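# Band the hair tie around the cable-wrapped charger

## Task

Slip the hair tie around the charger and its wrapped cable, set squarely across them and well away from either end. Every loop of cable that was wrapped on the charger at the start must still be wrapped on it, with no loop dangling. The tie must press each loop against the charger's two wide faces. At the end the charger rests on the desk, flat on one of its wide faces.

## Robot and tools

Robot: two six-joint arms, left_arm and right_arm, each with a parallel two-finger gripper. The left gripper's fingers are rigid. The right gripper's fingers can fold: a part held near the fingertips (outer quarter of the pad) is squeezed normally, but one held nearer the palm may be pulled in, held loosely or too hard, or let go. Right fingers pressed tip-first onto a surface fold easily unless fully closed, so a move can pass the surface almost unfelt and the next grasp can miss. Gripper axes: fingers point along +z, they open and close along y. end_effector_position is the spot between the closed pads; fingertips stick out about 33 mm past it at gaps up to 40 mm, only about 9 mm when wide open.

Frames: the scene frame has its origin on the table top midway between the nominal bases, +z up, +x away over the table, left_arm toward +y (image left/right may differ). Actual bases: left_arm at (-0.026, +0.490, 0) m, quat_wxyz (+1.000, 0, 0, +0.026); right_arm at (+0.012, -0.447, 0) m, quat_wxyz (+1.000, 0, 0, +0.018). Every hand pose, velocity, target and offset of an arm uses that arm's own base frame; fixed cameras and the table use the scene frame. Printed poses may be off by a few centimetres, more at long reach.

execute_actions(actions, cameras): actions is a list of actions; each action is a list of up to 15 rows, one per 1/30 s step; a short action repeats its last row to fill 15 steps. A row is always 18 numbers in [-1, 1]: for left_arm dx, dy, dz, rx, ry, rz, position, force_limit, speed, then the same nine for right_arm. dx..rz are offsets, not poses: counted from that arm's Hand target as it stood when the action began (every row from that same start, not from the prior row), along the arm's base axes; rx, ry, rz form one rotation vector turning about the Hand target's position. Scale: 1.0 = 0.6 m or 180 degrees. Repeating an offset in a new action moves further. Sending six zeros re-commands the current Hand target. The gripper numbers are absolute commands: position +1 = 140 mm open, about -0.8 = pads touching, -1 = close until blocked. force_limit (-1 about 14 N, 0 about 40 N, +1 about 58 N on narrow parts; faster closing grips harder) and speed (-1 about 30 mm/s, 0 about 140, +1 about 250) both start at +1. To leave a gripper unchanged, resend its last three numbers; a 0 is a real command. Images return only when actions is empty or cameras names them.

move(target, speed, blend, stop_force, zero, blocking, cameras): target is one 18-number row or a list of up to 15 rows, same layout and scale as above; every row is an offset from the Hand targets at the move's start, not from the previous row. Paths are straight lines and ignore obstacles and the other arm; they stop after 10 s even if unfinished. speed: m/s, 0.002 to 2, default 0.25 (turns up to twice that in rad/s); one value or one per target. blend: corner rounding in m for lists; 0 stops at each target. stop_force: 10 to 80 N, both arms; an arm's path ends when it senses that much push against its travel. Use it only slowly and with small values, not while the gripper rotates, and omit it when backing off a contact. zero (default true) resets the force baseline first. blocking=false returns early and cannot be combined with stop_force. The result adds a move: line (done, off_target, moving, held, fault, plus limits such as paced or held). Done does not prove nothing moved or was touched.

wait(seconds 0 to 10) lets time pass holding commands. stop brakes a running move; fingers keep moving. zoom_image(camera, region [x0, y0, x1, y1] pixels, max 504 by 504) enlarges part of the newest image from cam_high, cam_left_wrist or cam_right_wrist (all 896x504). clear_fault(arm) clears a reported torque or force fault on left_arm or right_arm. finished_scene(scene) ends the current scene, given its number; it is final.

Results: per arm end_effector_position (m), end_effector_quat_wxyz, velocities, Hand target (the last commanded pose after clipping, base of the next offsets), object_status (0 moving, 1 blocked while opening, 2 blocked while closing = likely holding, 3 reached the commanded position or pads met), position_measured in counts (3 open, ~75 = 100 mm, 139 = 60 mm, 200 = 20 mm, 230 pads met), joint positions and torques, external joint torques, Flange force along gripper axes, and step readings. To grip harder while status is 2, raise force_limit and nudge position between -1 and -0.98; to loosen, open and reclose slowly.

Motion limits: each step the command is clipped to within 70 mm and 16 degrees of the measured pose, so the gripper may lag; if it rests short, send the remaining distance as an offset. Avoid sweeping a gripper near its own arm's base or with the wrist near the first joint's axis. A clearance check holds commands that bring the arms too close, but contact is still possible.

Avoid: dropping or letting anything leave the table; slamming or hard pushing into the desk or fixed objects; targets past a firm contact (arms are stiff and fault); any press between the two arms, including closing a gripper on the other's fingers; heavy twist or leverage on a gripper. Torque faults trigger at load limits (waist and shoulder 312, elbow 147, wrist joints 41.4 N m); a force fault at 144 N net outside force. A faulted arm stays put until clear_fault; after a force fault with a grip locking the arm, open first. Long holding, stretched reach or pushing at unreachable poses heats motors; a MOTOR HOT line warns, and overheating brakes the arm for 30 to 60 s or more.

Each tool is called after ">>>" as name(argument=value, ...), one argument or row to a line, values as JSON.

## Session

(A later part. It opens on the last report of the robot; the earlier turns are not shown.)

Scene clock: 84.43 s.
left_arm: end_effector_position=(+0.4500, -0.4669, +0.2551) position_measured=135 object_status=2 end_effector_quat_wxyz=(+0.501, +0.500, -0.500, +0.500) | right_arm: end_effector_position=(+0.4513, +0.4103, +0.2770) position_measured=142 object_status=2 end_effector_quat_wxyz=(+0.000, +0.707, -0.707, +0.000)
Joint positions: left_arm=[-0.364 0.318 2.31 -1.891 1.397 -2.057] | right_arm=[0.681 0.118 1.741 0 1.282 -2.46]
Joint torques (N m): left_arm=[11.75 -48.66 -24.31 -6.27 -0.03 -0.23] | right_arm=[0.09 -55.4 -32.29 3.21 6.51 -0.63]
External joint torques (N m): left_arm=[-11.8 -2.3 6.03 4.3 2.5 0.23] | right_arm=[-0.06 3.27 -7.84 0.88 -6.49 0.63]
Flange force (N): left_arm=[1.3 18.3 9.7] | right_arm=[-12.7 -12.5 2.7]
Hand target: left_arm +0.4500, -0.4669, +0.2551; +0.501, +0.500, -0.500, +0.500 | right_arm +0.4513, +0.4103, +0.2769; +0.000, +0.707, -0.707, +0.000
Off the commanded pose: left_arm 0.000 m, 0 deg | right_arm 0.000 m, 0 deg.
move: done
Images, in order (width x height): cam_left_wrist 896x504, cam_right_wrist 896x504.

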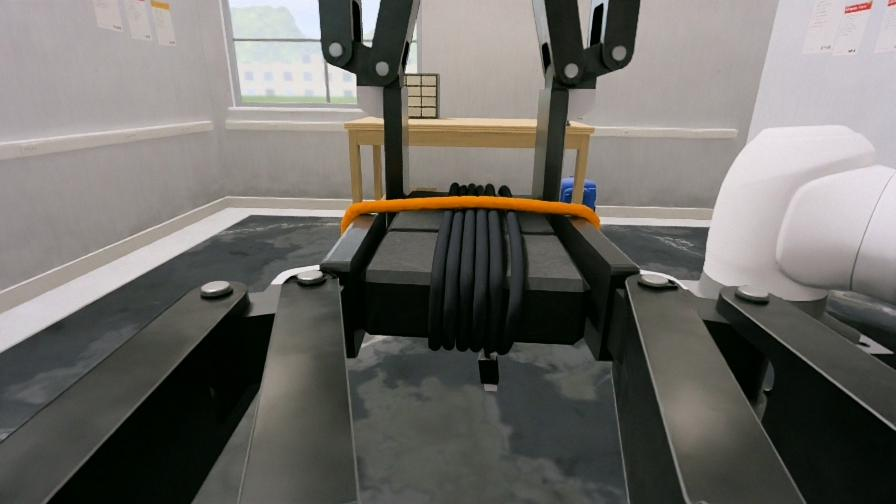

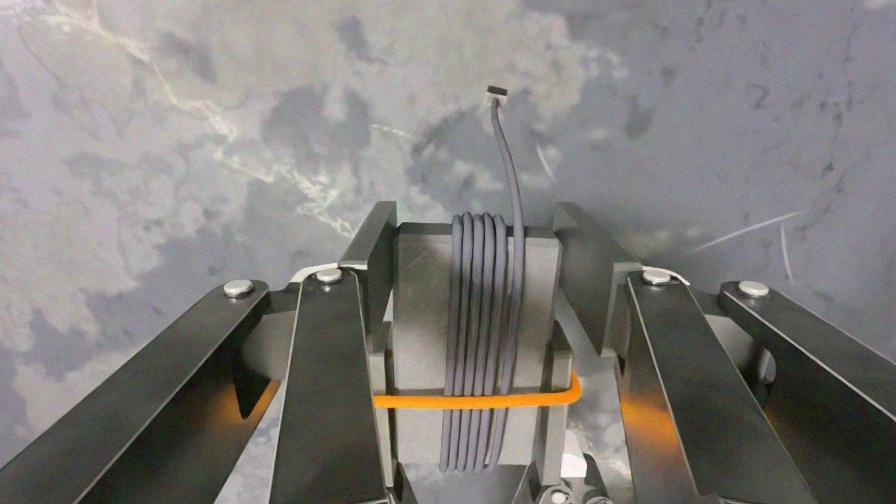

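>>> move(
  target=[0,0,0,0,0,0,0,1,-1,0,0,0,0,0,0,-1,0,-1],
)

>>> move(
  target=[
    [-0.003,0,0,0,0,0,0,1,-1,0,0,0,0,0,0,-1,0,-1],
    [-0.003,-0.028,0,0,0,0,0,1,-1,0,0,0,0,0,0,-1,0,-1],
  ],
  speed=0.03,
  cameras=["cam_left_wrist","cam_right_wrist"],
)

>>> zoom_image(
  camera="cam_right_wrist",
  region=[300, 200, 640, 504],
)

Scene clock: 85.40 s.
left_arm: end_effector_position=(+0.4501, -0.4669, +0.2552) position_measured=129 object_status=3 end_effector_quat_wxyz=(+0.501, +0.500, -0.500, +0.500) | right_arm: end_effector_position=(+0.4513, +0.4102, +0.2769) position_measured=142 object_status=2 end_effector_quat_wxyz=(+0.000, +0.707, -0.707, +0.000)
Joint positions: left_arm=[-0.363 0.318 2.31 -1.891 1.397 -2.057] | right_arm=[0.681 0.118 1.741 0 1.282 -2.46]
Joint torques (N m): left_arm=[-1.35 -49.59 -20.72 -1.92 2.58 -0.22] | right_arm=[0.82 -53.61 -42.53 4.17 0.02 -0.4]
External joint torques (N m): left_arm=[1.41 -1.3 2.4 -0.05 -0.12 0.22] | right_arm=[-0.72 0.95 2.24 -0.07 0.01 0.4]
Flange force (N): left_arm=[1.1 4.7 -4.2] | right_arm=[2.1 1.5 3.4]
Hand target: left_arm +0.4500, -0.4669, +0.2551; +0.501, +0.500, -0.500, +0.500 | right_arm +0.4513, +0.4103, +0.2769; +0.000, +0.707, -0.707, +0.000
Off the commanded pose: left_arm 0.000 m, 0 deg | right_arm 0.000 m, 0 deg.
move: done

Scene clock: 86.80 s.
left_arm: end_effector_position=(+0.4482, -0.4837, +0.2552) position_measured=129 object_status=3 end_effector_quat_wxyz=(+0.501, +0.500, -0.500, +0.500) | right_arm: end_effector_position=(+0.4513, +0.4103, +0.2769) position_measured=142 object_status=2 end_effector_quat_wxyz=(+0.000, +0.707, -0.707, +0.000)
Joint positions: left_arm=[-0.398 0.322 2.304 -1.921 1.38 -2.054] | right_arm=[0.681 0.118 1.741 0 1.282 -2.46]
Joint torques (N m): left_arm=[-1.65 -50.32 -21.04 -1.84 2.59 -0.24] | right_arm=[0.92 -53.58 -43.13 4.31 -0.29 -0.25]
External joint torques (N m): left_arm=[1.63 -0.99 2.59 -0.17 -0.12 0.24] | right_arm=[-0.94 1.23 3.02 -0.22 0.32 0.25]
Flange force (N): left_arm=[0.3 4.6 -4.6] | right_arm=[3.2 1.8 4.0]
Hand target: left_arm +0.4482, -0.4837, +0.2551; +0.501, +0.500, -0.500, +0.500 | right_arm +0.4513, +0.4103, +0.2769; +0.000, +0.707, -0.707, +0.000
Off the commanded pose: left_arm 0.000 m, 0 deg | right_arm 0.000 m, 0 deg.
move: done
Images, in order (width x height): cam_left_wrist 896x504, cam_right_wrist 896x504.

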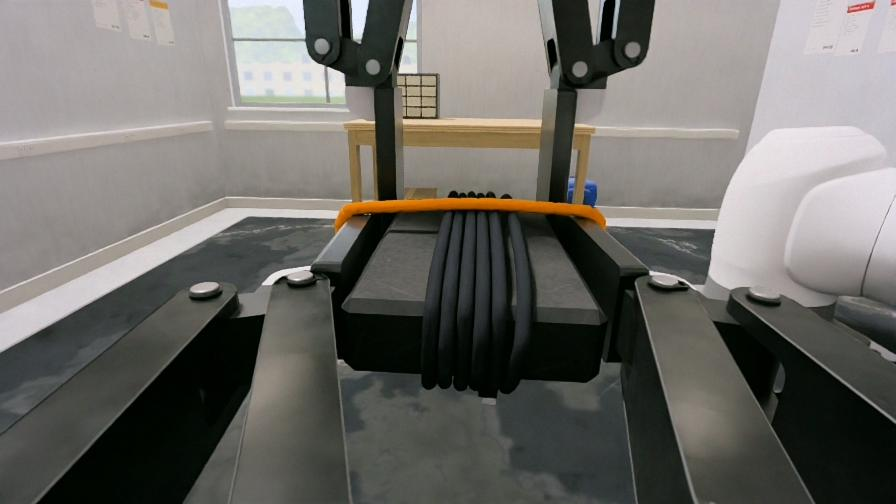

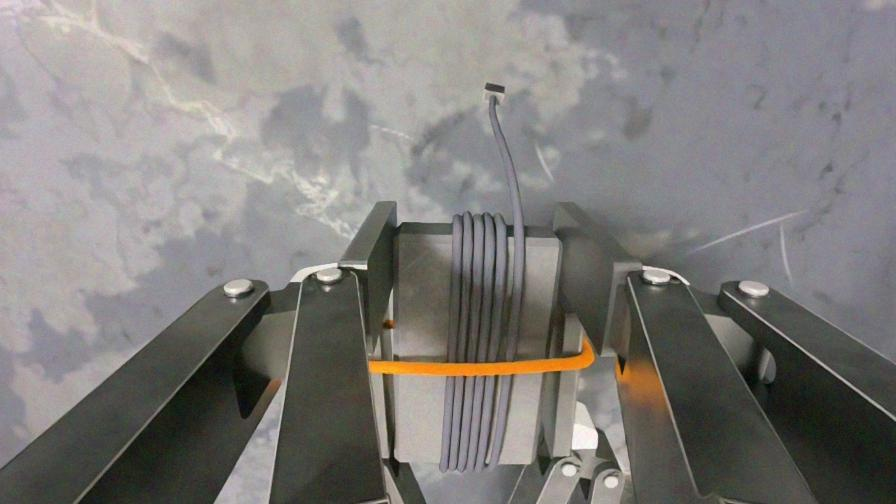

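Scaled by 1.482.

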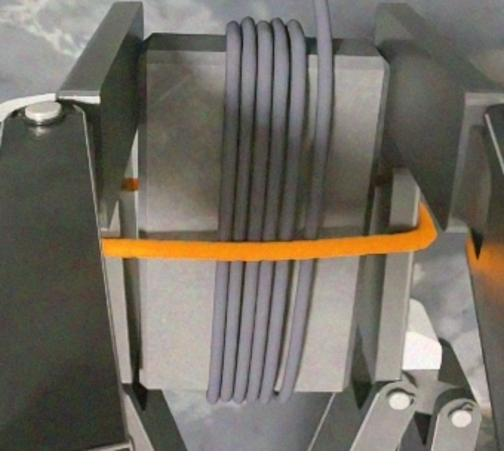

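>>> move(
  target=[
    [0,0,0.01,0,0,0,0,1,-1,0,0,0,0,0,0,-1,0,-1],
    [0,0.013,0.01,0,0,0,0,1,-1,0,0,0,0,0,0,-1,0,-1],
    [0,0.013,-0.01,0,0,0,0,1,-1,0,0,0,0,0,0,-1,0,-1],
    [0,0.026,-0.01,0,0,0,0,1,-1,0,0,0,0,0,0,-1,0,-1],
    [0,0.026,0,0,0,0,0,1,-1,0,0,0,0,0,0,-1,0,-1],
  ],
  speed=0.02,
  cameras=["cam_left_wrist","cam_right_wrist"],
)

>>> zoom_image(
  camera="cam_right_wrist",
  region=[300, 200, 640, 504],
)

Scene clock: 89.90 s.
left_arm: end_effector_position=(+0.4482, -0.4681, +0.2551) position_measured=129 object_status=3 end_effector_quat_wxyz=(+0.501, +0.500, -0.500, +0.500) | right_arm: end_effector_position=(+0.4513, +0.4103, +0.2769) position_measured=142 object_status=2 end_effector_quat_wxyz=(+0.000, +0.707, -0.707, +0.000)
Joint positions: left_arm=[-0.367 0.316 2.312 -1.894 1.395 -2.055] | right_arm=[0.681 0.118 1.741 0 1.282 -2.46]
Joint torques (N m): left_arm=[-1.84 -49.37 -20.61 -1.88 2.72 -0.23] | right_arm=[0.17 -53.07 -42.54 4.13 -0.08 -0.26]
External joint torques (N m): left_arm=[1.69 -1.14 2.34 -0.09 -0.25 0.23] | right_arm=[-0.16 0.68 2.42 -0.04 0.11 0.26]
Flange force (N): left_arm=[0.9 4.3 -4.5] | right_arm=[2.0 2.5 3.4]
Hand target: left_arm +0.4482, -0.4681, +0.2551; +0.501, +0.500, -0.500, +0.500 | right_arm +0.4513, +0.4103, +0.2769; +0.000, +0.707, -0.707, +0.000
Off the commanded pose: left_arm 0.000 m, 0 deg | right_arm 0.000 m, 0 deg.
move: done
Images, in order (width x height): cam_left_wrist 896x504, cam_right_wrist 896x504.

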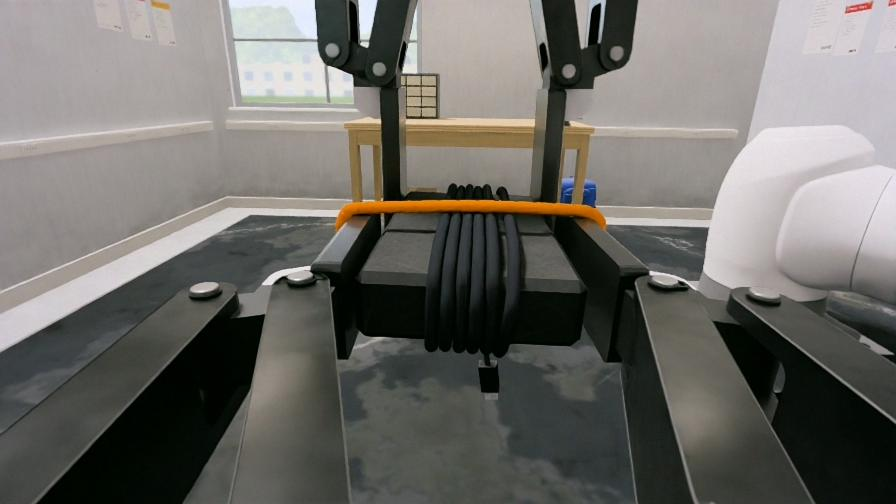

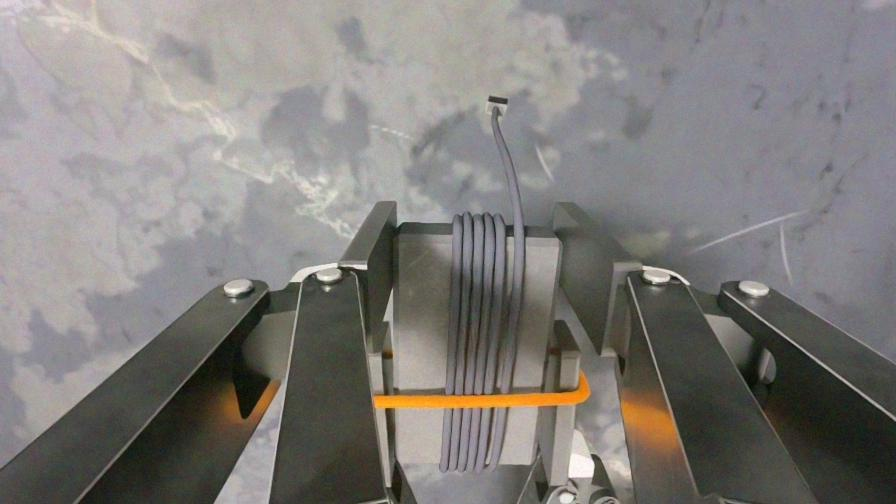

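Scaled by 1.482.

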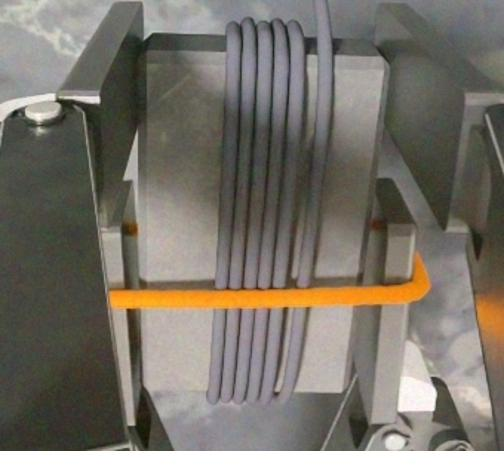

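>>> move(
  target=[
    [0,-0.0265,0,0,0,0,0,1,-1,0,0,0,0,0,0,-1,0,-1],
  ],
  speed=0.03,
)

>>> move(
  target=[0,0,0,0,0,0,-1,-0.4,-1,0,0,0,0,0,0,-1,0,-1],
)

>>> wait(
  seconds=1.2,
  cameras=["cam_left_wrist","cam_right_wrist"],
)

>>> zoom_image(
  camera="cam_right_wrist",
  region=[300, 200, 640, 504],
)

Scene clock: 91.27 s.
left_arm: end_effector_position=(+0.4482, -0.4840, +0.2552) position_measured=129 object_status=3 end_effector_quat_wxyz=(+0.501, +0.500, -0.500, +0.500) | right_arm: end_effector_position=(+0.4513, +0.4103, +0.2769) position_measured=142 object_status=2 end_effector_quat_wxyz=(+0.000, +0.707, -0.707, +0.000)
Joint positions: left_arm=[-0.399 0.322 2.303 -1.922 1.38 -2.054] | right_arm=[0.681 0.118 1.741 0 1.282 -2.46]
Joint torques (N m): left_arm=[-1.82 -50.23 -20.98 -1.96 2.66 -0.19] | right_arm=[0.54 -52.89 -42.7 4.28 -0.27 -0.35]
External joint torques (N m): left_arm=[1.83 -1.74 2.41 -0.06 -0.17 0.19] | right_arm=[-0.7 0.95 2.63 -0.2 0.29 0.35]
Flange force (N): left_arm=[2.0 4.7 -5.3] | right_arm=[2.6 2.0 3.4]
Hand target: left_arm +0.4482, -0.4840, +0.2551; +0.501, +0.500, -0.500, +0.500 | right_arm +0.4513, +0.4103, +0.2769; +0.000, +0.707, -0.707, +0.000
Off the commanded pose: left_arm 0.000 m, 0 deg | right_arm 0.000 m, 0 deg.
move: done

Scene clock: 91.77 s.
left_arm: end_effector_position=(+0.4482, -0.4840, +0.2552) position_measured=137 object_status=0 end_effector_quat_wxyz=(+0.501, +0.500, -0.500, +0.500) | right_arm: end_effector_position=(+0.4513, +0.4103, +0.2769) position_measured=142 object_status=2 end_effector_quat_wxyz=(+0.000, +0.707, -0.707, +0.000)
Joint positions: left_arm=[-0.399 0.322 2.303 -1.922 1.38 -2.054] | right_arm=[0.681 0.118 1.741 0 1.282 -2.46]
Joint torques (N m): left_arm=[-2.04 -49.95 -23.36 -3.47 1.91 -0.29] | right_arm=[3.37 -52.6 -43.39 6.38 -0.71 0.42]
External joint torques (N m): left_arm=[2.05 -1.81 4.82 1.45 0.57 0.28] | right_arm=[-3.43 0.19 3.21 -2.29 0.74 -0.42]
Flange force (N): left_arm=[1.0 7.4 -10.5] | right_arm=[8.5 -0.1 3.0]
Hand target: left_arm +0.4482, -0.4840, +0.2551; +0.501, +0.500, -0.500, +0.500 | right_arm +0.4513, +0.4103, +0.2769; +0.000, +0.707, -0.707, +0.000
Off the commanded pose: left_arm 0.000 m, 0 deg | right_arm 0.000 m, 0 deg.
move: done

Scene clock: 92.97 s.
left_arm: end_effector_position=(+0.4482, -0.4840, +0.2551) position_measured=137 object_status=2 end_effector_quat_wxyz=(+0.501, +0.500, -0.500, +0.500) | right_arm: end_effector_position=(+0.4513, +0.4103, +0.2769) position_measured=142 object_status=2 end_effector_quat_wxyz=(+0.000, +0.707, -0.707, +0.000)
Joint positions: left_arm=[-0.399 0.322 2.303 -1.922 1.38 -2.054] | right_arm=[0.681 0.118 1.741 0 1.282 -2.46]
Joint torques (N m): left_arm=[-1.46 -49.73 -22.79 -3.49 1.82 -0.22] | right_arm=[2.7 -53.46 -43.18 5.94 -0.5 0.5]
External joint torques (N m): left_arm=[1.44 -2.16 4.23 1.47 0.67 0.22] | right_arm=[-2.76 1.4 3.06 -1.86 0.52 -0.5]
Flange force (N): left_arm=[2.0 7.2 -9.2] | right_arm=[6.3 -1.1 3.8]
Hand target: left_arm +0.4482, -0.4840, +0.2551; +0.501, +0.500, -0.500, +0.500 | right_arm +0.4513, +0.4103, +0.2769; +0.000, +0.707, -0.707, +0.000
Tool commands: left_gripper/position=-1.0 left_gripper/force_limit=-0.4 left_gripper/speed=-1.0 right_gripper/position=-1.0 right_gripper/force_limit=+0.0 right_gripper/speed=-1.0
Off the commanded pose: left_arm 0.000 m, 0 deg | right_arm 0.000 m, 0 deg.
wait: 1.20 s; at rest by 0.17 s
Images, in order (width x height): cam_left_wrist 896x504, cam_right_wrist 896x504.

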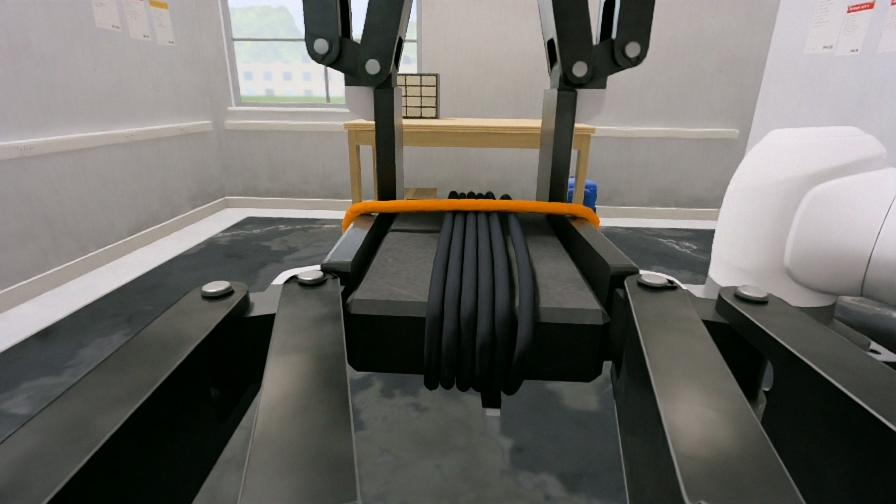

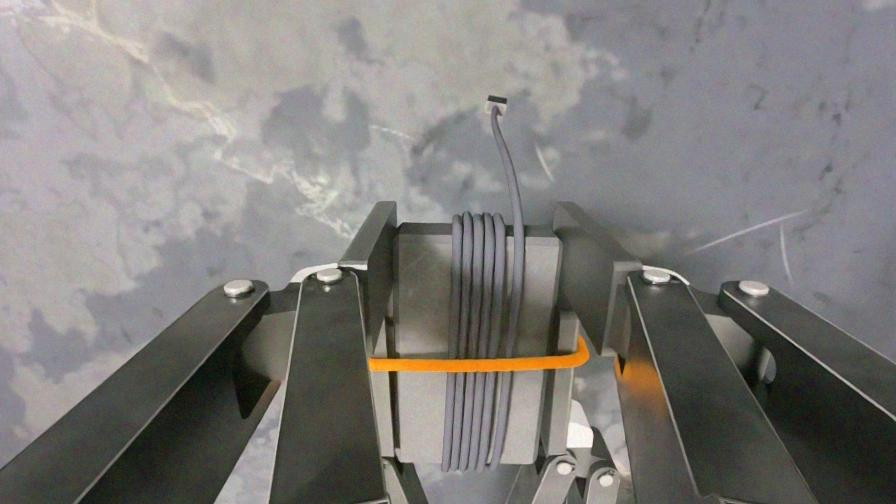

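Scaled by 1.482.

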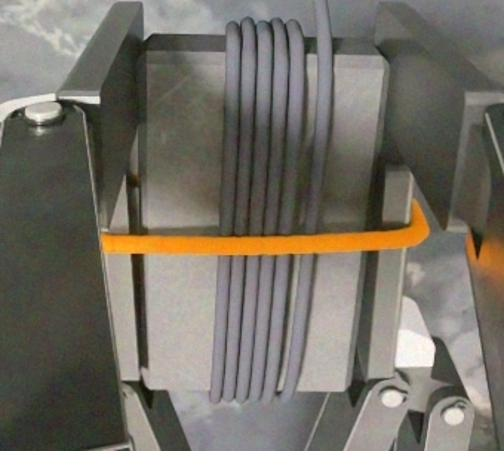

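>>> move(
  target=[0,0,0,0,0,0,-1,-0.4,-1,0,0,0,0,0,0,0.05,0,-1],
)

>>> move(
  target=[0,0,0,0,0,0,-1,-0.4,-1,0,0,0.2,0,0,0,0.05,0,-1],
  speed=0.1,
  cameras=["all"],
)

Scene clock: 93.77 s.
left_arm: end_effector_position=(+0.4481, -0.4840, +0.2551) position_measured=139 object_status=2 end_effector_quat_wxyz=(+0.501, +0.500, -0.500, +0.500) | right_arm: end_effector_position=(+0.4513, +0.4103, +0.2769) position_measured=123 object_status=0 end_effector_quat_wxyz=(+0.000, +0.707, -0.707, +0.000)
Joint positions: left_arm=[-0.399 0.322 2.303 -1.922 1.38 -2.054] | right_arm=[0.681 0.118 1.741 0 1.282 -2.46]
Joint torques (N m): left_arm=[-2.32 -51.67 -21.93 -2.3 3.49 -0.2] | right_arm=[0.87 -51.69 -41.01 4.08 -0.15 -0.29]
External joint torques (N m): left_arm=[2.22 -0.1 3.38 0.27 -1.01 0.2] | right_arm=[-0.83 -0.52 0.89 0.01 0.17 0.29]
Flange force (N): left_arm=[-0.7 4.2 -5.8] | right_arm=[2.3 1.2 0.6]
Hand target: left_arm +0.4482, -0.4840, +0.2551; +0.501, +0.500, -0.500, +0.500 | right_arm +0.4513, +0.4103, +0.2769; +0.000, +0.707, -0.707, +0.000
Off the commanded pose: left_arm 0.000 m, 0 deg | right_arm 0.000 m, 0 deg.
move: done

Scene clock: 95.33 s.
left_arm: end_effector_position=(+0.4482, -0.4840, +0.2551) position_measured=139 object_status=2 end_effector_quat_wxyz=(+0.501, +0.500, -0.500, +0.500) | right_arm: end_effector_position=(+0.4513, +0.4102, +0.3970) position_measured=123 object_status=3 end_effector_quat_wxyz=(+0.000, +0.707, -0.707, +0.000)
Joint positions: left_arm=[-0.399 0.322 2.303 -1.922 1.38 -2.054] | right_arm=[0.681 0.083 1.561 0 1.497 -2.46]
Joint torques (N m): left_arm=[-1.66 -51.49 -22.13 -2.3 3.52 -0.23] | right_arm=[0.55 -49.71 -43.62 4.26 0.02 -0.33]
External joint torques (N m): left_arm=[1.66 -0.15 3.63 0.29 -1.05 0.22] | right_arm=[-0.42 -0.44 1.92 0 0 0.33]
Flange force (N): left_arm=[-0.7 5.2 -4.9] | right_arm=[2.9 2.9 3.1]
Hand target: left_arm +0.4482, -0.4840, +0.2551; +0.501, +0.500, -0.500, +0.500 | right_arm +0.4513, +0.4103, +0.3969; +0.000, +0.707, -0.707, +0.000
Off the commanded pose: left_arm 0.000 m, 0 deg | right_arm 0.000 m, 0 deg.
move: done

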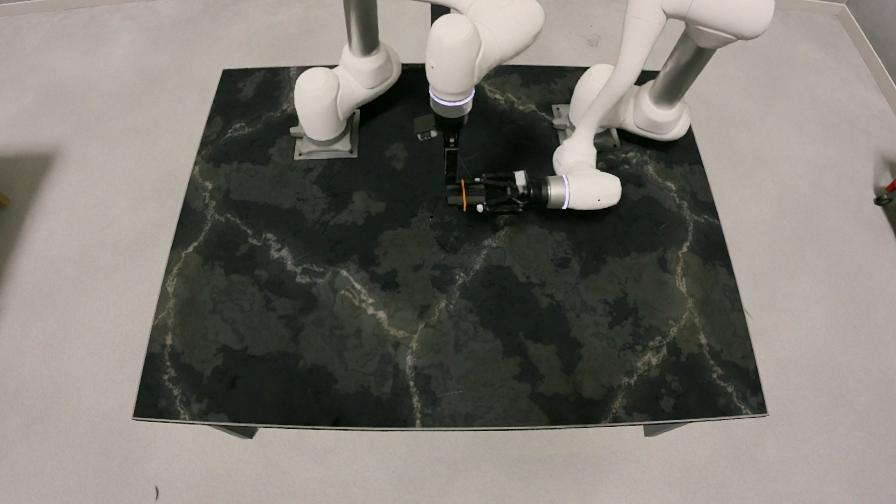

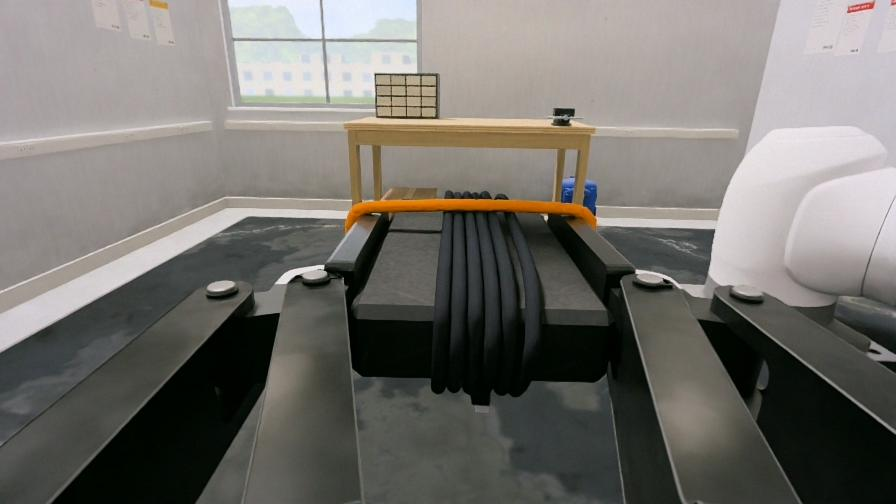

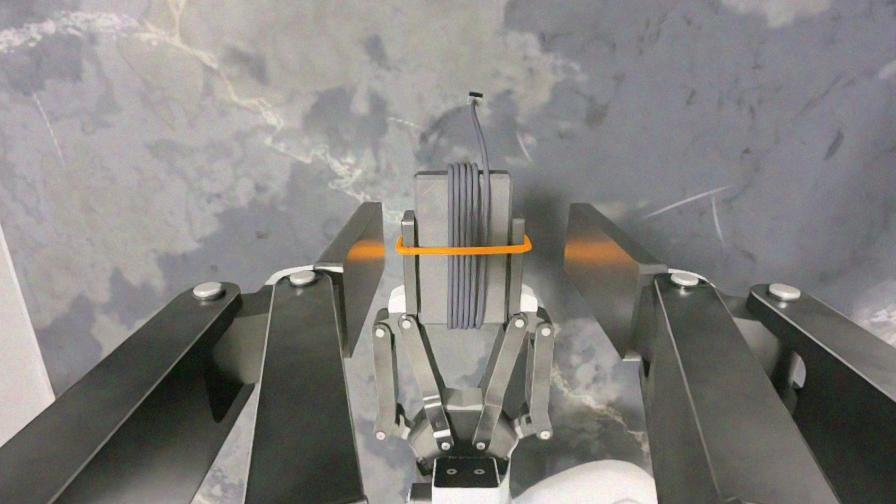

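>>> move(
  target=[
    [0,0,0,0,0,0,-1,-0.4,-1,0,-0.3,0,0.385,0.385,-0.385,0,0,-1],
    [0,0,0,0,0,0,-1,-0.4,-1,0,-0.233,-0.245,0.385,0.385,-0.385,0,0,-1],
  ],
  speed=0.3,
  blend=[0.02,0],
  cameras=["all"],
)

>>> zoom_image(
  camera="cam_right_wrist",
  region=[380, 80, 680, 330],
)

Scene clock: 100.20 s.
left_arm: end_effector_position=(+0.4482, -0.4840, +0.2551) position_measured=139 object_status=2 end_effector_quat_wxyz=(+0.501, +0.500, -0.500, +0.500) | right_arm: end_effector_position=(+0.4512, +0.2705, +0.2499) position_measured=129 object_status=3 end_effector_quat_wxyz=(+0.000, +0.000, +0.707, +0.707)
Joint positions: left_arm=[-0.399 0.322 2.303 -1.922 1.38 -2.054] | right_arm=[-0.213 0.311 2.338 1.383 1.67 -2.658]
Joint torques (N m): left_arm=[-1.63 -51.94 -21.99 -2.28 3.51 -0.29] | right_arm=[-0.06 -54.62 -22.97 1.62 2.25 -0.33]
External joint torques (N m): left_arm=[1.59 0.33 3.49 0.26 -1.03 0.29] | right_arm=[-0.07 0.24 0.16 0.04 0.18 0.38]
Flange force (N): left_arm=[-1.7 4.6 -4.4] | right_arm=[-0.2 0.4 -0.2]
Hand target: left_arm +0.4482, -0.4840, +0.2551; +0.501, +0.500, -0.500, +0.500 | right_arm +0.4513, +0.2705, +0.2499; +0.000, +0.000, +0.707, +0.707
Off the commanded pose: left_arm 0.000 m, 0 deg | right_arm 0.000 m, 0 deg.
move: done

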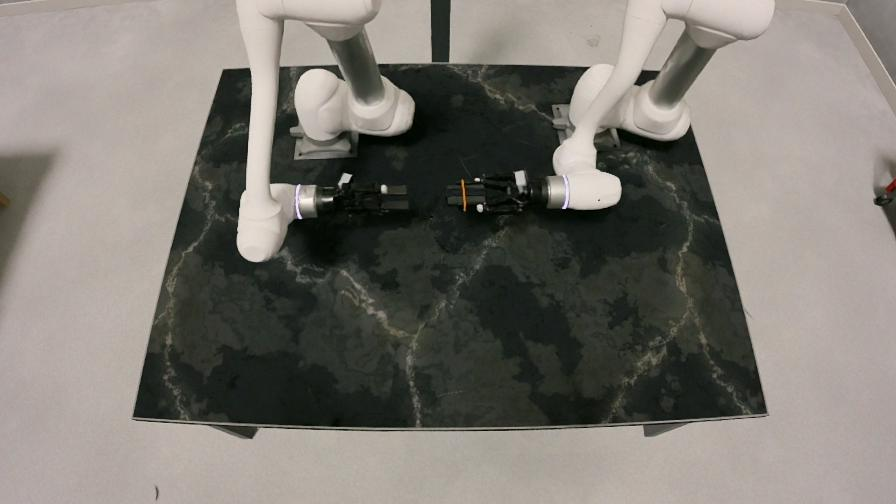

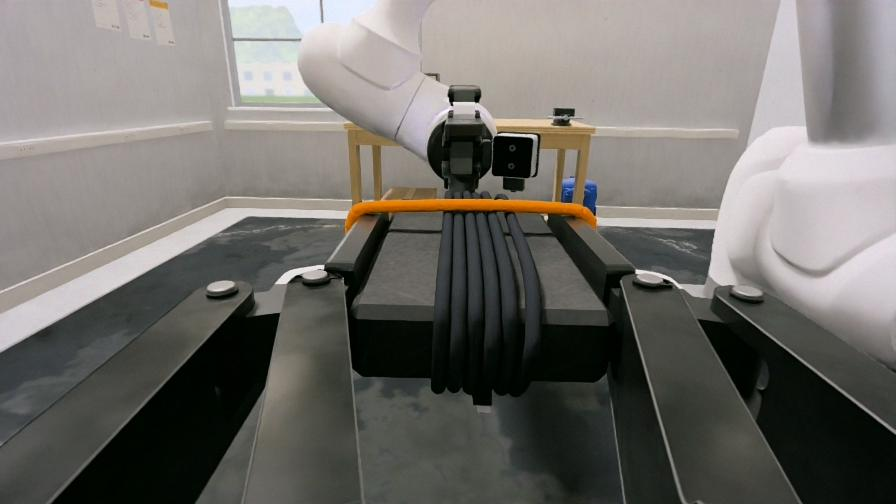

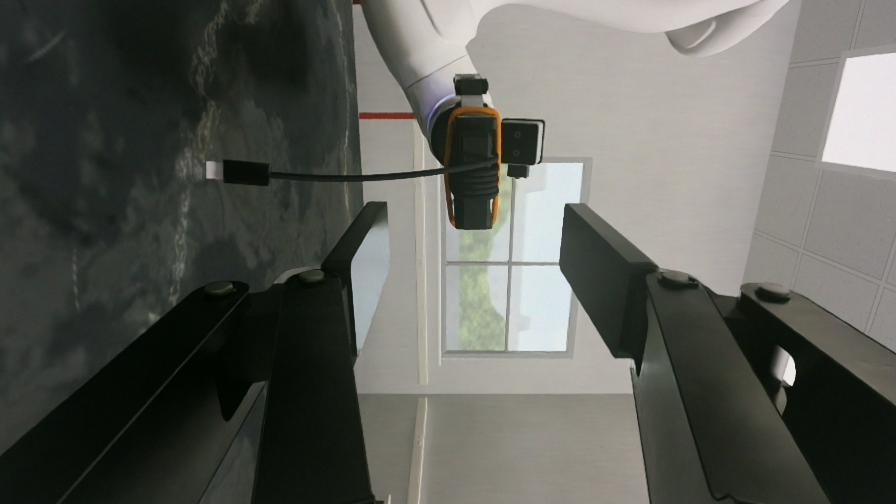

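Scaled by 1.680.

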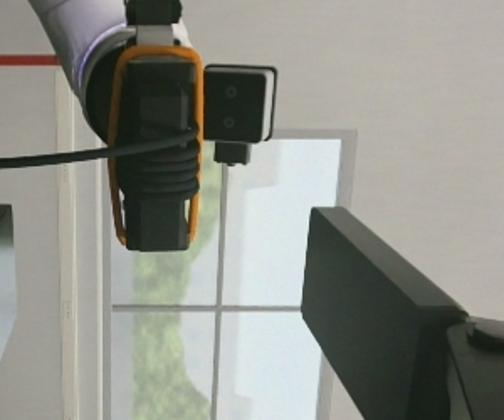

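>>> move(
  target=[
    [0,0,0,0,0,0,-1,-0.4,-1,-0.24,0.1,0,0,0,-0.3,0,0,-1],
    [0,0,0,0,0,0,-1,-0.4,-1,-0.24,0.289,0.007,0,0,-0.5,0,0,-1],
  ],
  speed=0.25,
  blend=[0.03,0],
  cameras=["all"],
)

Scene clock: 104.87 s.
left_arm: end_effector_position=(+0.4482, -0.4840, +0.2551) position_measured=139 object_status=2 end_effector_quat_wxyz=(+0.501, +0.500, -0.500, +0.500) | right_arm: end_effector_position=(+0.3073, +0.4438, +0.2542) position_measured=129 object_status=3 end_effector_quat_wxyz=(+0.500, +0.500, +0.500, +0.500)
Joint positions: left_arm=[-0.399 0.322 2.303 -1.922 1.38 -2.054] | right_arm=[1.55 0.292 2.356 4.694 1.561 -3.635]
Joint torques (N m): left_arm=[-1.72 -51.56 -21.88 -2.3 3.47 -0.3] | right_arm=[0.96 -45.53 -16.21 -1.19 2.24 -0.3]
External joint torques (N m): left_arm=[1.76 -0.06 3.32 0.29 -0.99 0.3] | right_arm=[-0.95 -0.31 0.06 -0.15 0.19 0.35]
Flange force (N): left_arm=[-0.9 4.5 -4.9] | right_arm=[-0.7 -0.3 2.3]
Hand target: left_arm +0.4482, -0.4840, +0.2551; +0.501, +0.500, -0.500, +0.500 | right_arm +0.3073, +0.4439, +0.2541; +0.500, +0.500, +0.500, +0.500
Off the commanded pose: left_arm 0.000 m, 0 deg | right_arm 0.000 m, 0 deg.
move: done; limits=paced

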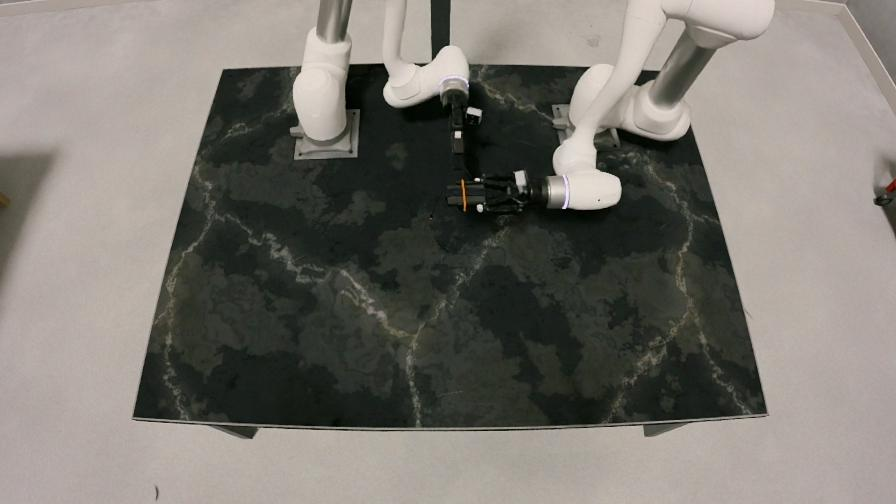

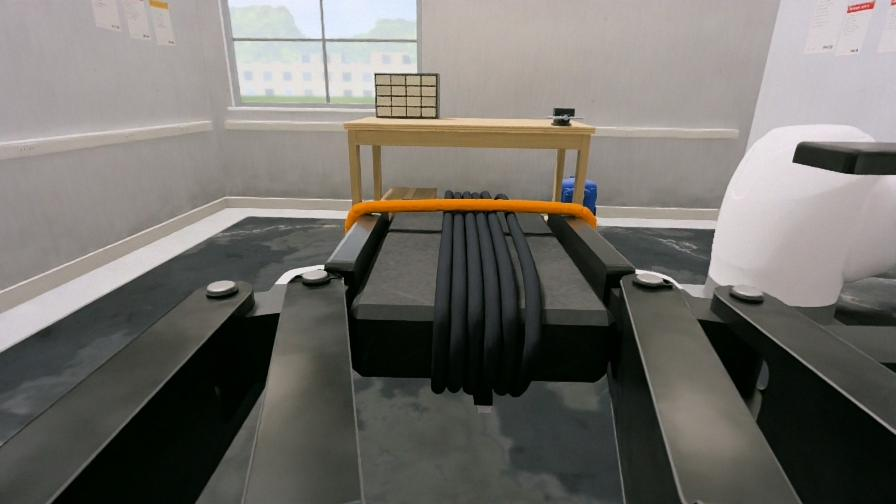

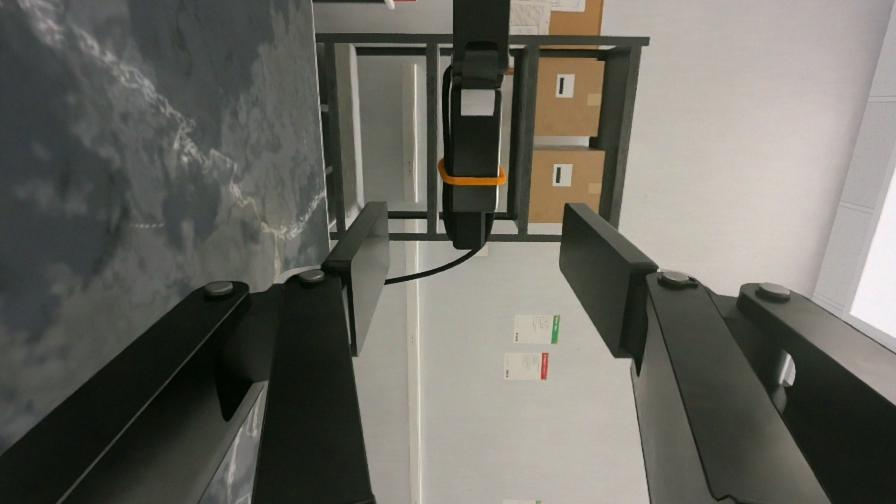

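>>> move(
  target=[0,0,0,0,0,0,-1,-0.4,-1,0.075,0.01,0.003,0,0,0,0,0,-1],
  speed=0.1,
  cameras=["cam_right_wrist","cam_left_wrist"],
)

Scene clock: 105.80 s.
left_arm: end_effector_position=(+0.4482, -0.4840, +0.2551) position_measured=139 object_status=2 end_effector_quat_wxyz=(+0.501, +0.500, -0.500, +0.500) | right_arm: end_effector_position=(+0.3523, +0.4499, +0.2559) position_measured=129 object_status=3 end_effector_quat_wxyz=(+0.500, +0.500, +0.500, +0.500)
Joint positions: left_arm=[-0.399 0.322 2.303 -1.922 1.38 -2.054] | right_arm=[1.45 0.294 2.345 4.607 1.513 -3.64]
Joint torques (N m): left_arm=[-1.9 -51.37 -21.93 -2.32 3.51 -0.24] | right_arm=[0.47 -45.77 -16.81 -1.34 2.21 -0.27]
External joint torques (N m): left_arm=[1.9 -0.47 3.4 0.3 -1.03 0.24] | right_arm=[-0.4 -1.07 0 -0.19 0.21 0.31]
Flange force (N): left_arm=[-0.1 4.9 -5.3] | right_arm=[-1.5 1.3 1.0]
Hand target: left_arm +0.4482, -0.4840, +0.2551; +0.501, +0.500, -0.500, +0.500 | right_arm +0.3523, +0.4499, +0.2559; +0.500, +0.500, +0.500, +0.500
Off the commanded pose: left_arm 0.000 m, 0 deg | right_arm 0.000 m, 0 deg.
move: done
Images, in order (width x height): cam_left_wrist 896x504, cam_right_wrist 896x504.

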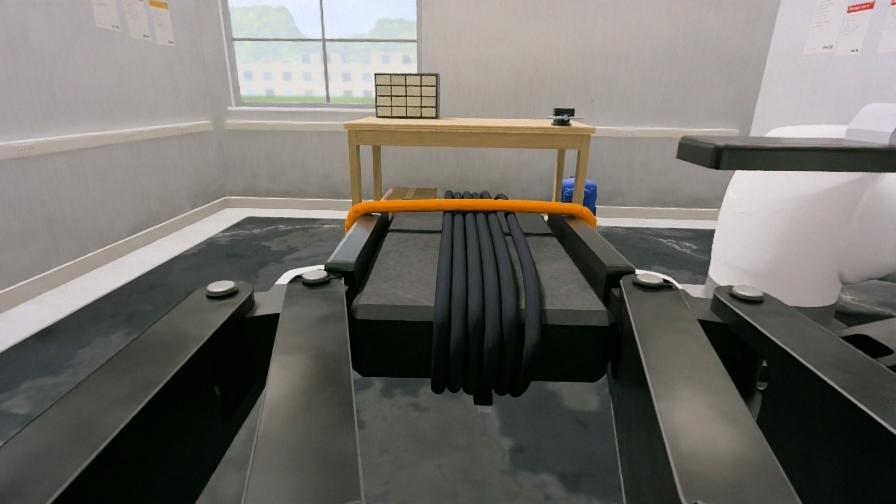

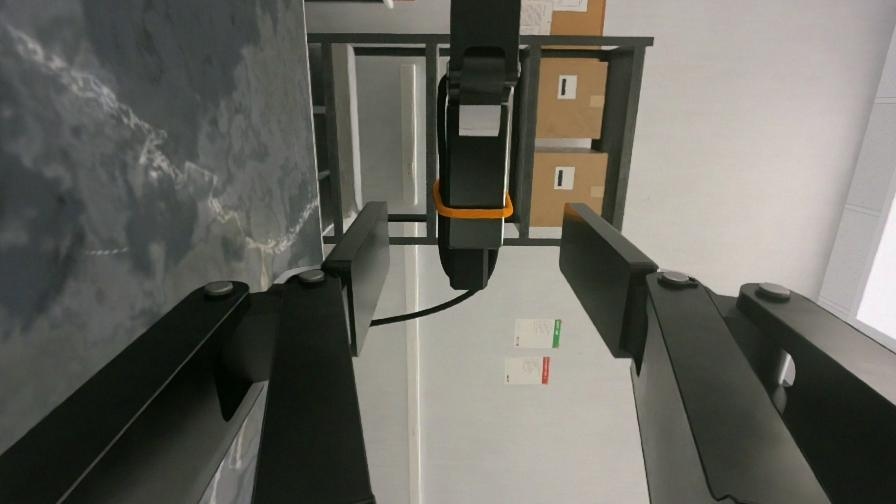

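>>> move(
  target=[
    [0,0,0,0,0,0,-1,-0.4,-1,0,0.005,0.001,0,0,0,0,0,-1],
    [0,0,0,0,0,0,-1,-0.4,-1,0.15,0.005,0.001,0,0,0,0,0,-1],
  ],
  speed=0.08,
  cameras=["all"],
)

>>> zoom_image(
  camera="cam_right_wrist",
  region=[320, 150, 660, 400],
)

Scene clock: 107.97 s.
left_arm: end_effector_position=(+0.4482, -0.4840, +0.2551) position_measured=139 object_status=2 end_effector_quat_wxyz=(+0.501, +0.500, -0.500, +0.500) | right_arm: end_effector_position=(+0.4423, +0.4529, +0.2565) position_measured=129 object_status=3 end_effector_quat_wxyz=(+0.500, +0.500, +0.500, +0.500)
Joint positions: left_arm=[-0.399 0.322 2.303 -1.922 1.38 -2.054] | right_arm=[1.259 0.31 2.316 4.439 1.419 -3.636]
Joint torques (N m): left_arm=[-1.69 -51.95 -21.91 -2.29 3.48 -0.26] | right_arm=[0.8 -48.76 -17.66 -1.43 2.28 -0.27]
External joint torques (N m): left_arm=[1.56 0.62 3.42 0.27 -1.01 0.25] | right_arm=[-0.68 -1.13 -0.4 -0.43 0.15 0.31]
Flange force (N): left_arm=[-2.2 4.1 -4.3] | right_arm=[-1.5 1.4 1.9]
Hand target: left_arm +0.4482, -0.4840, +0.2551; +0.501, +0.500, -0.500, +0.500 | right_arm +0.4423, +0.4529, +0.2565; +0.500, +0.500, +0.500, +0.500
Off the commanded pose: left_arm 0.000 m, 0 deg | right_arm 0.000 m, 0 deg.
move: done

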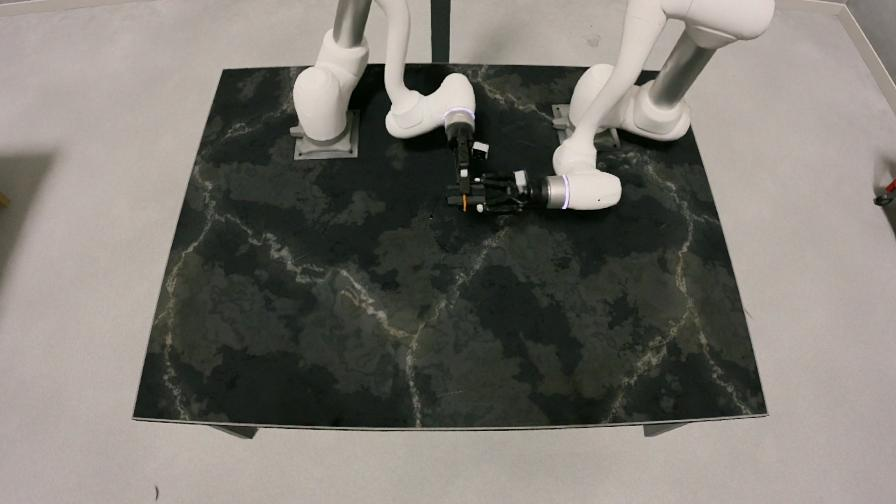

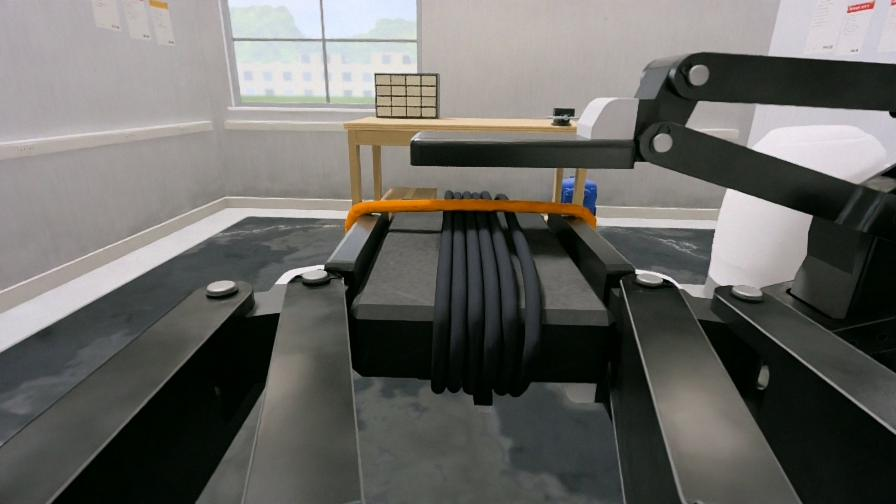

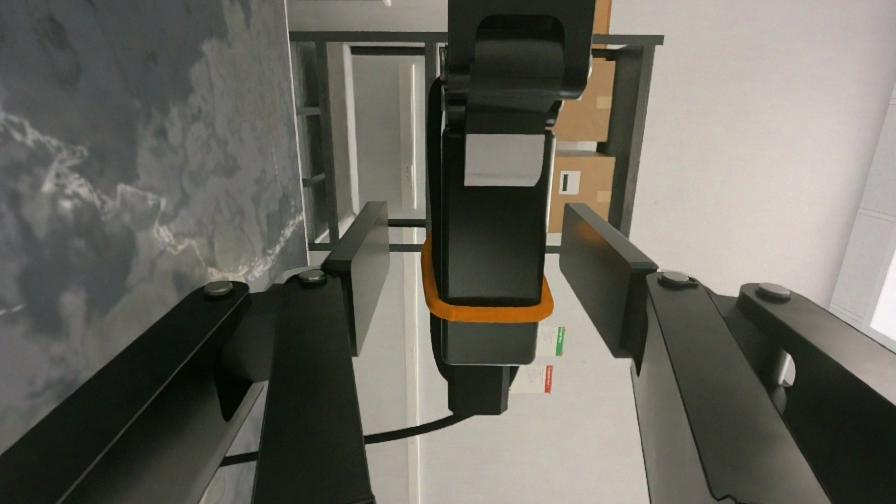

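Scaled by 1.482.

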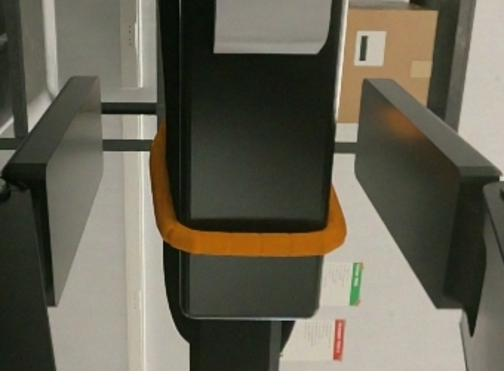

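>>> move(
  target=[0,0,0,0,0,0,-1,-0.4,-1,0,-0.005,0,0,0,0,-1,-0.2,-1],
  cameras=["all"],
)

Scene clock: 109.83 s.
left_arm: end_effector_position=(+0.4482, -0.4840, +0.2552) position_measured=139 object_status=2 end_effector_quat_wxyz=(+0.501, +0.500, -0.500, +0.500) | right_arm: end_effector_position=(+0.4423, +0.4499, +0.2565) position_measured=183 object_status=0 end_effector_quat_wxyz=(+0.500, +0.500, +0.500, +0.500)
Joint positions: left_arm=[-0.399 0.322 2.303 -1.922 1.38 -2.054] | right_arm=[1.257 0.307 2.321 4.437 1.419 -3.633]
Joint torques (N m): left_arm=[0.36 -48.63 -21.29 -2.72 1.3 -0.54] | right_arm=[2.13 -51.33 -18.86 -2.35 3.95 -0.29]
External joint torques (N m): left_arm=[-0.45 -2.83 2.77 0.7 1.17 0.53] | right_arm=[-2.1 1.89 0.92 0.48 -1.5 0.34]
Flange force (N): left_arm=[2.4 7.7 -4.0] | right_arm=[-1.2 -3.7 5.1]
Hand target: left_arm +0.4482, -0.4840, +0.2551; +0.501, +0.500, -0.500, +0.500 | right_arm +0.4423, +0.4499, +0.2565; +0.500, +0.500, +0.500, +0.500
Off the commanded pose: left_arm 0.000 m, 0 deg | right_arm 0.000 m, 0 deg.
move: done

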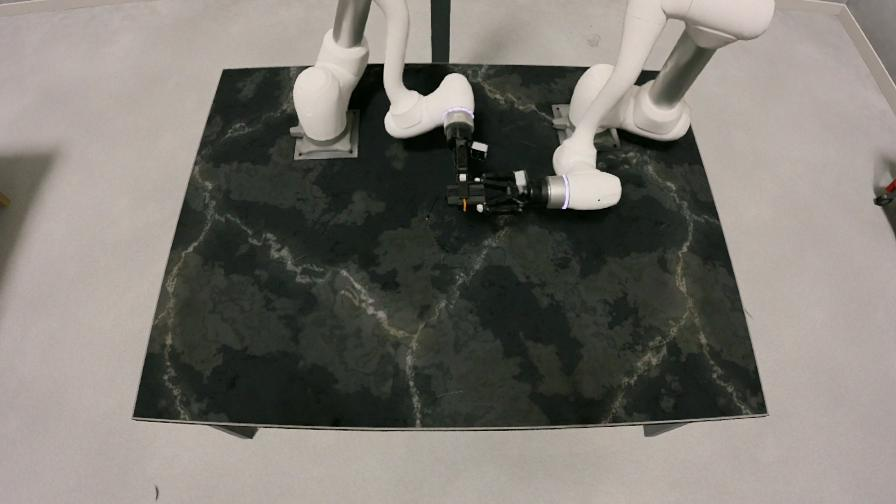

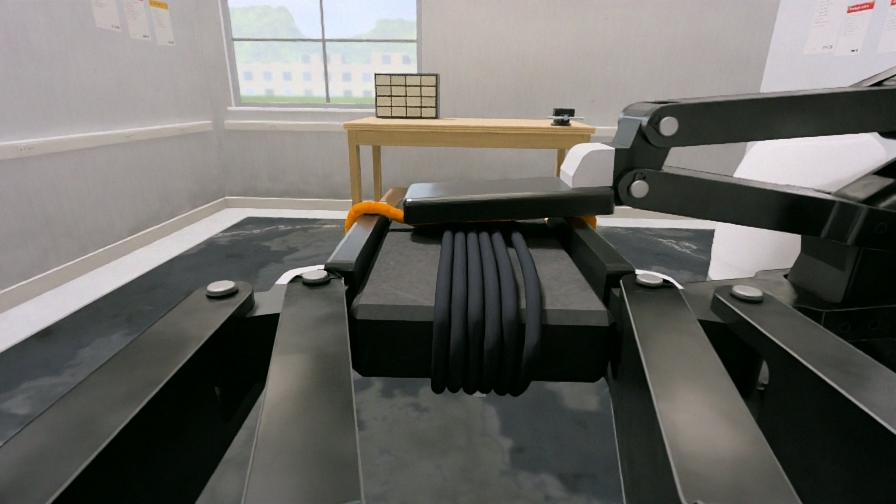

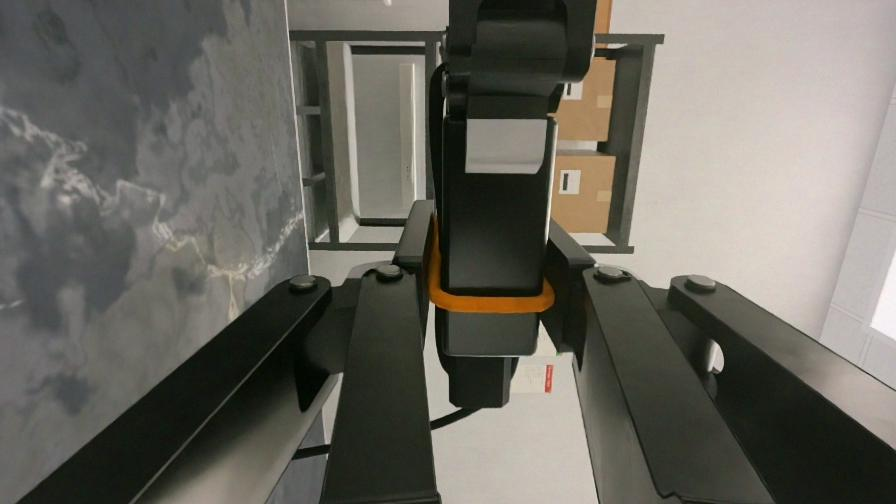

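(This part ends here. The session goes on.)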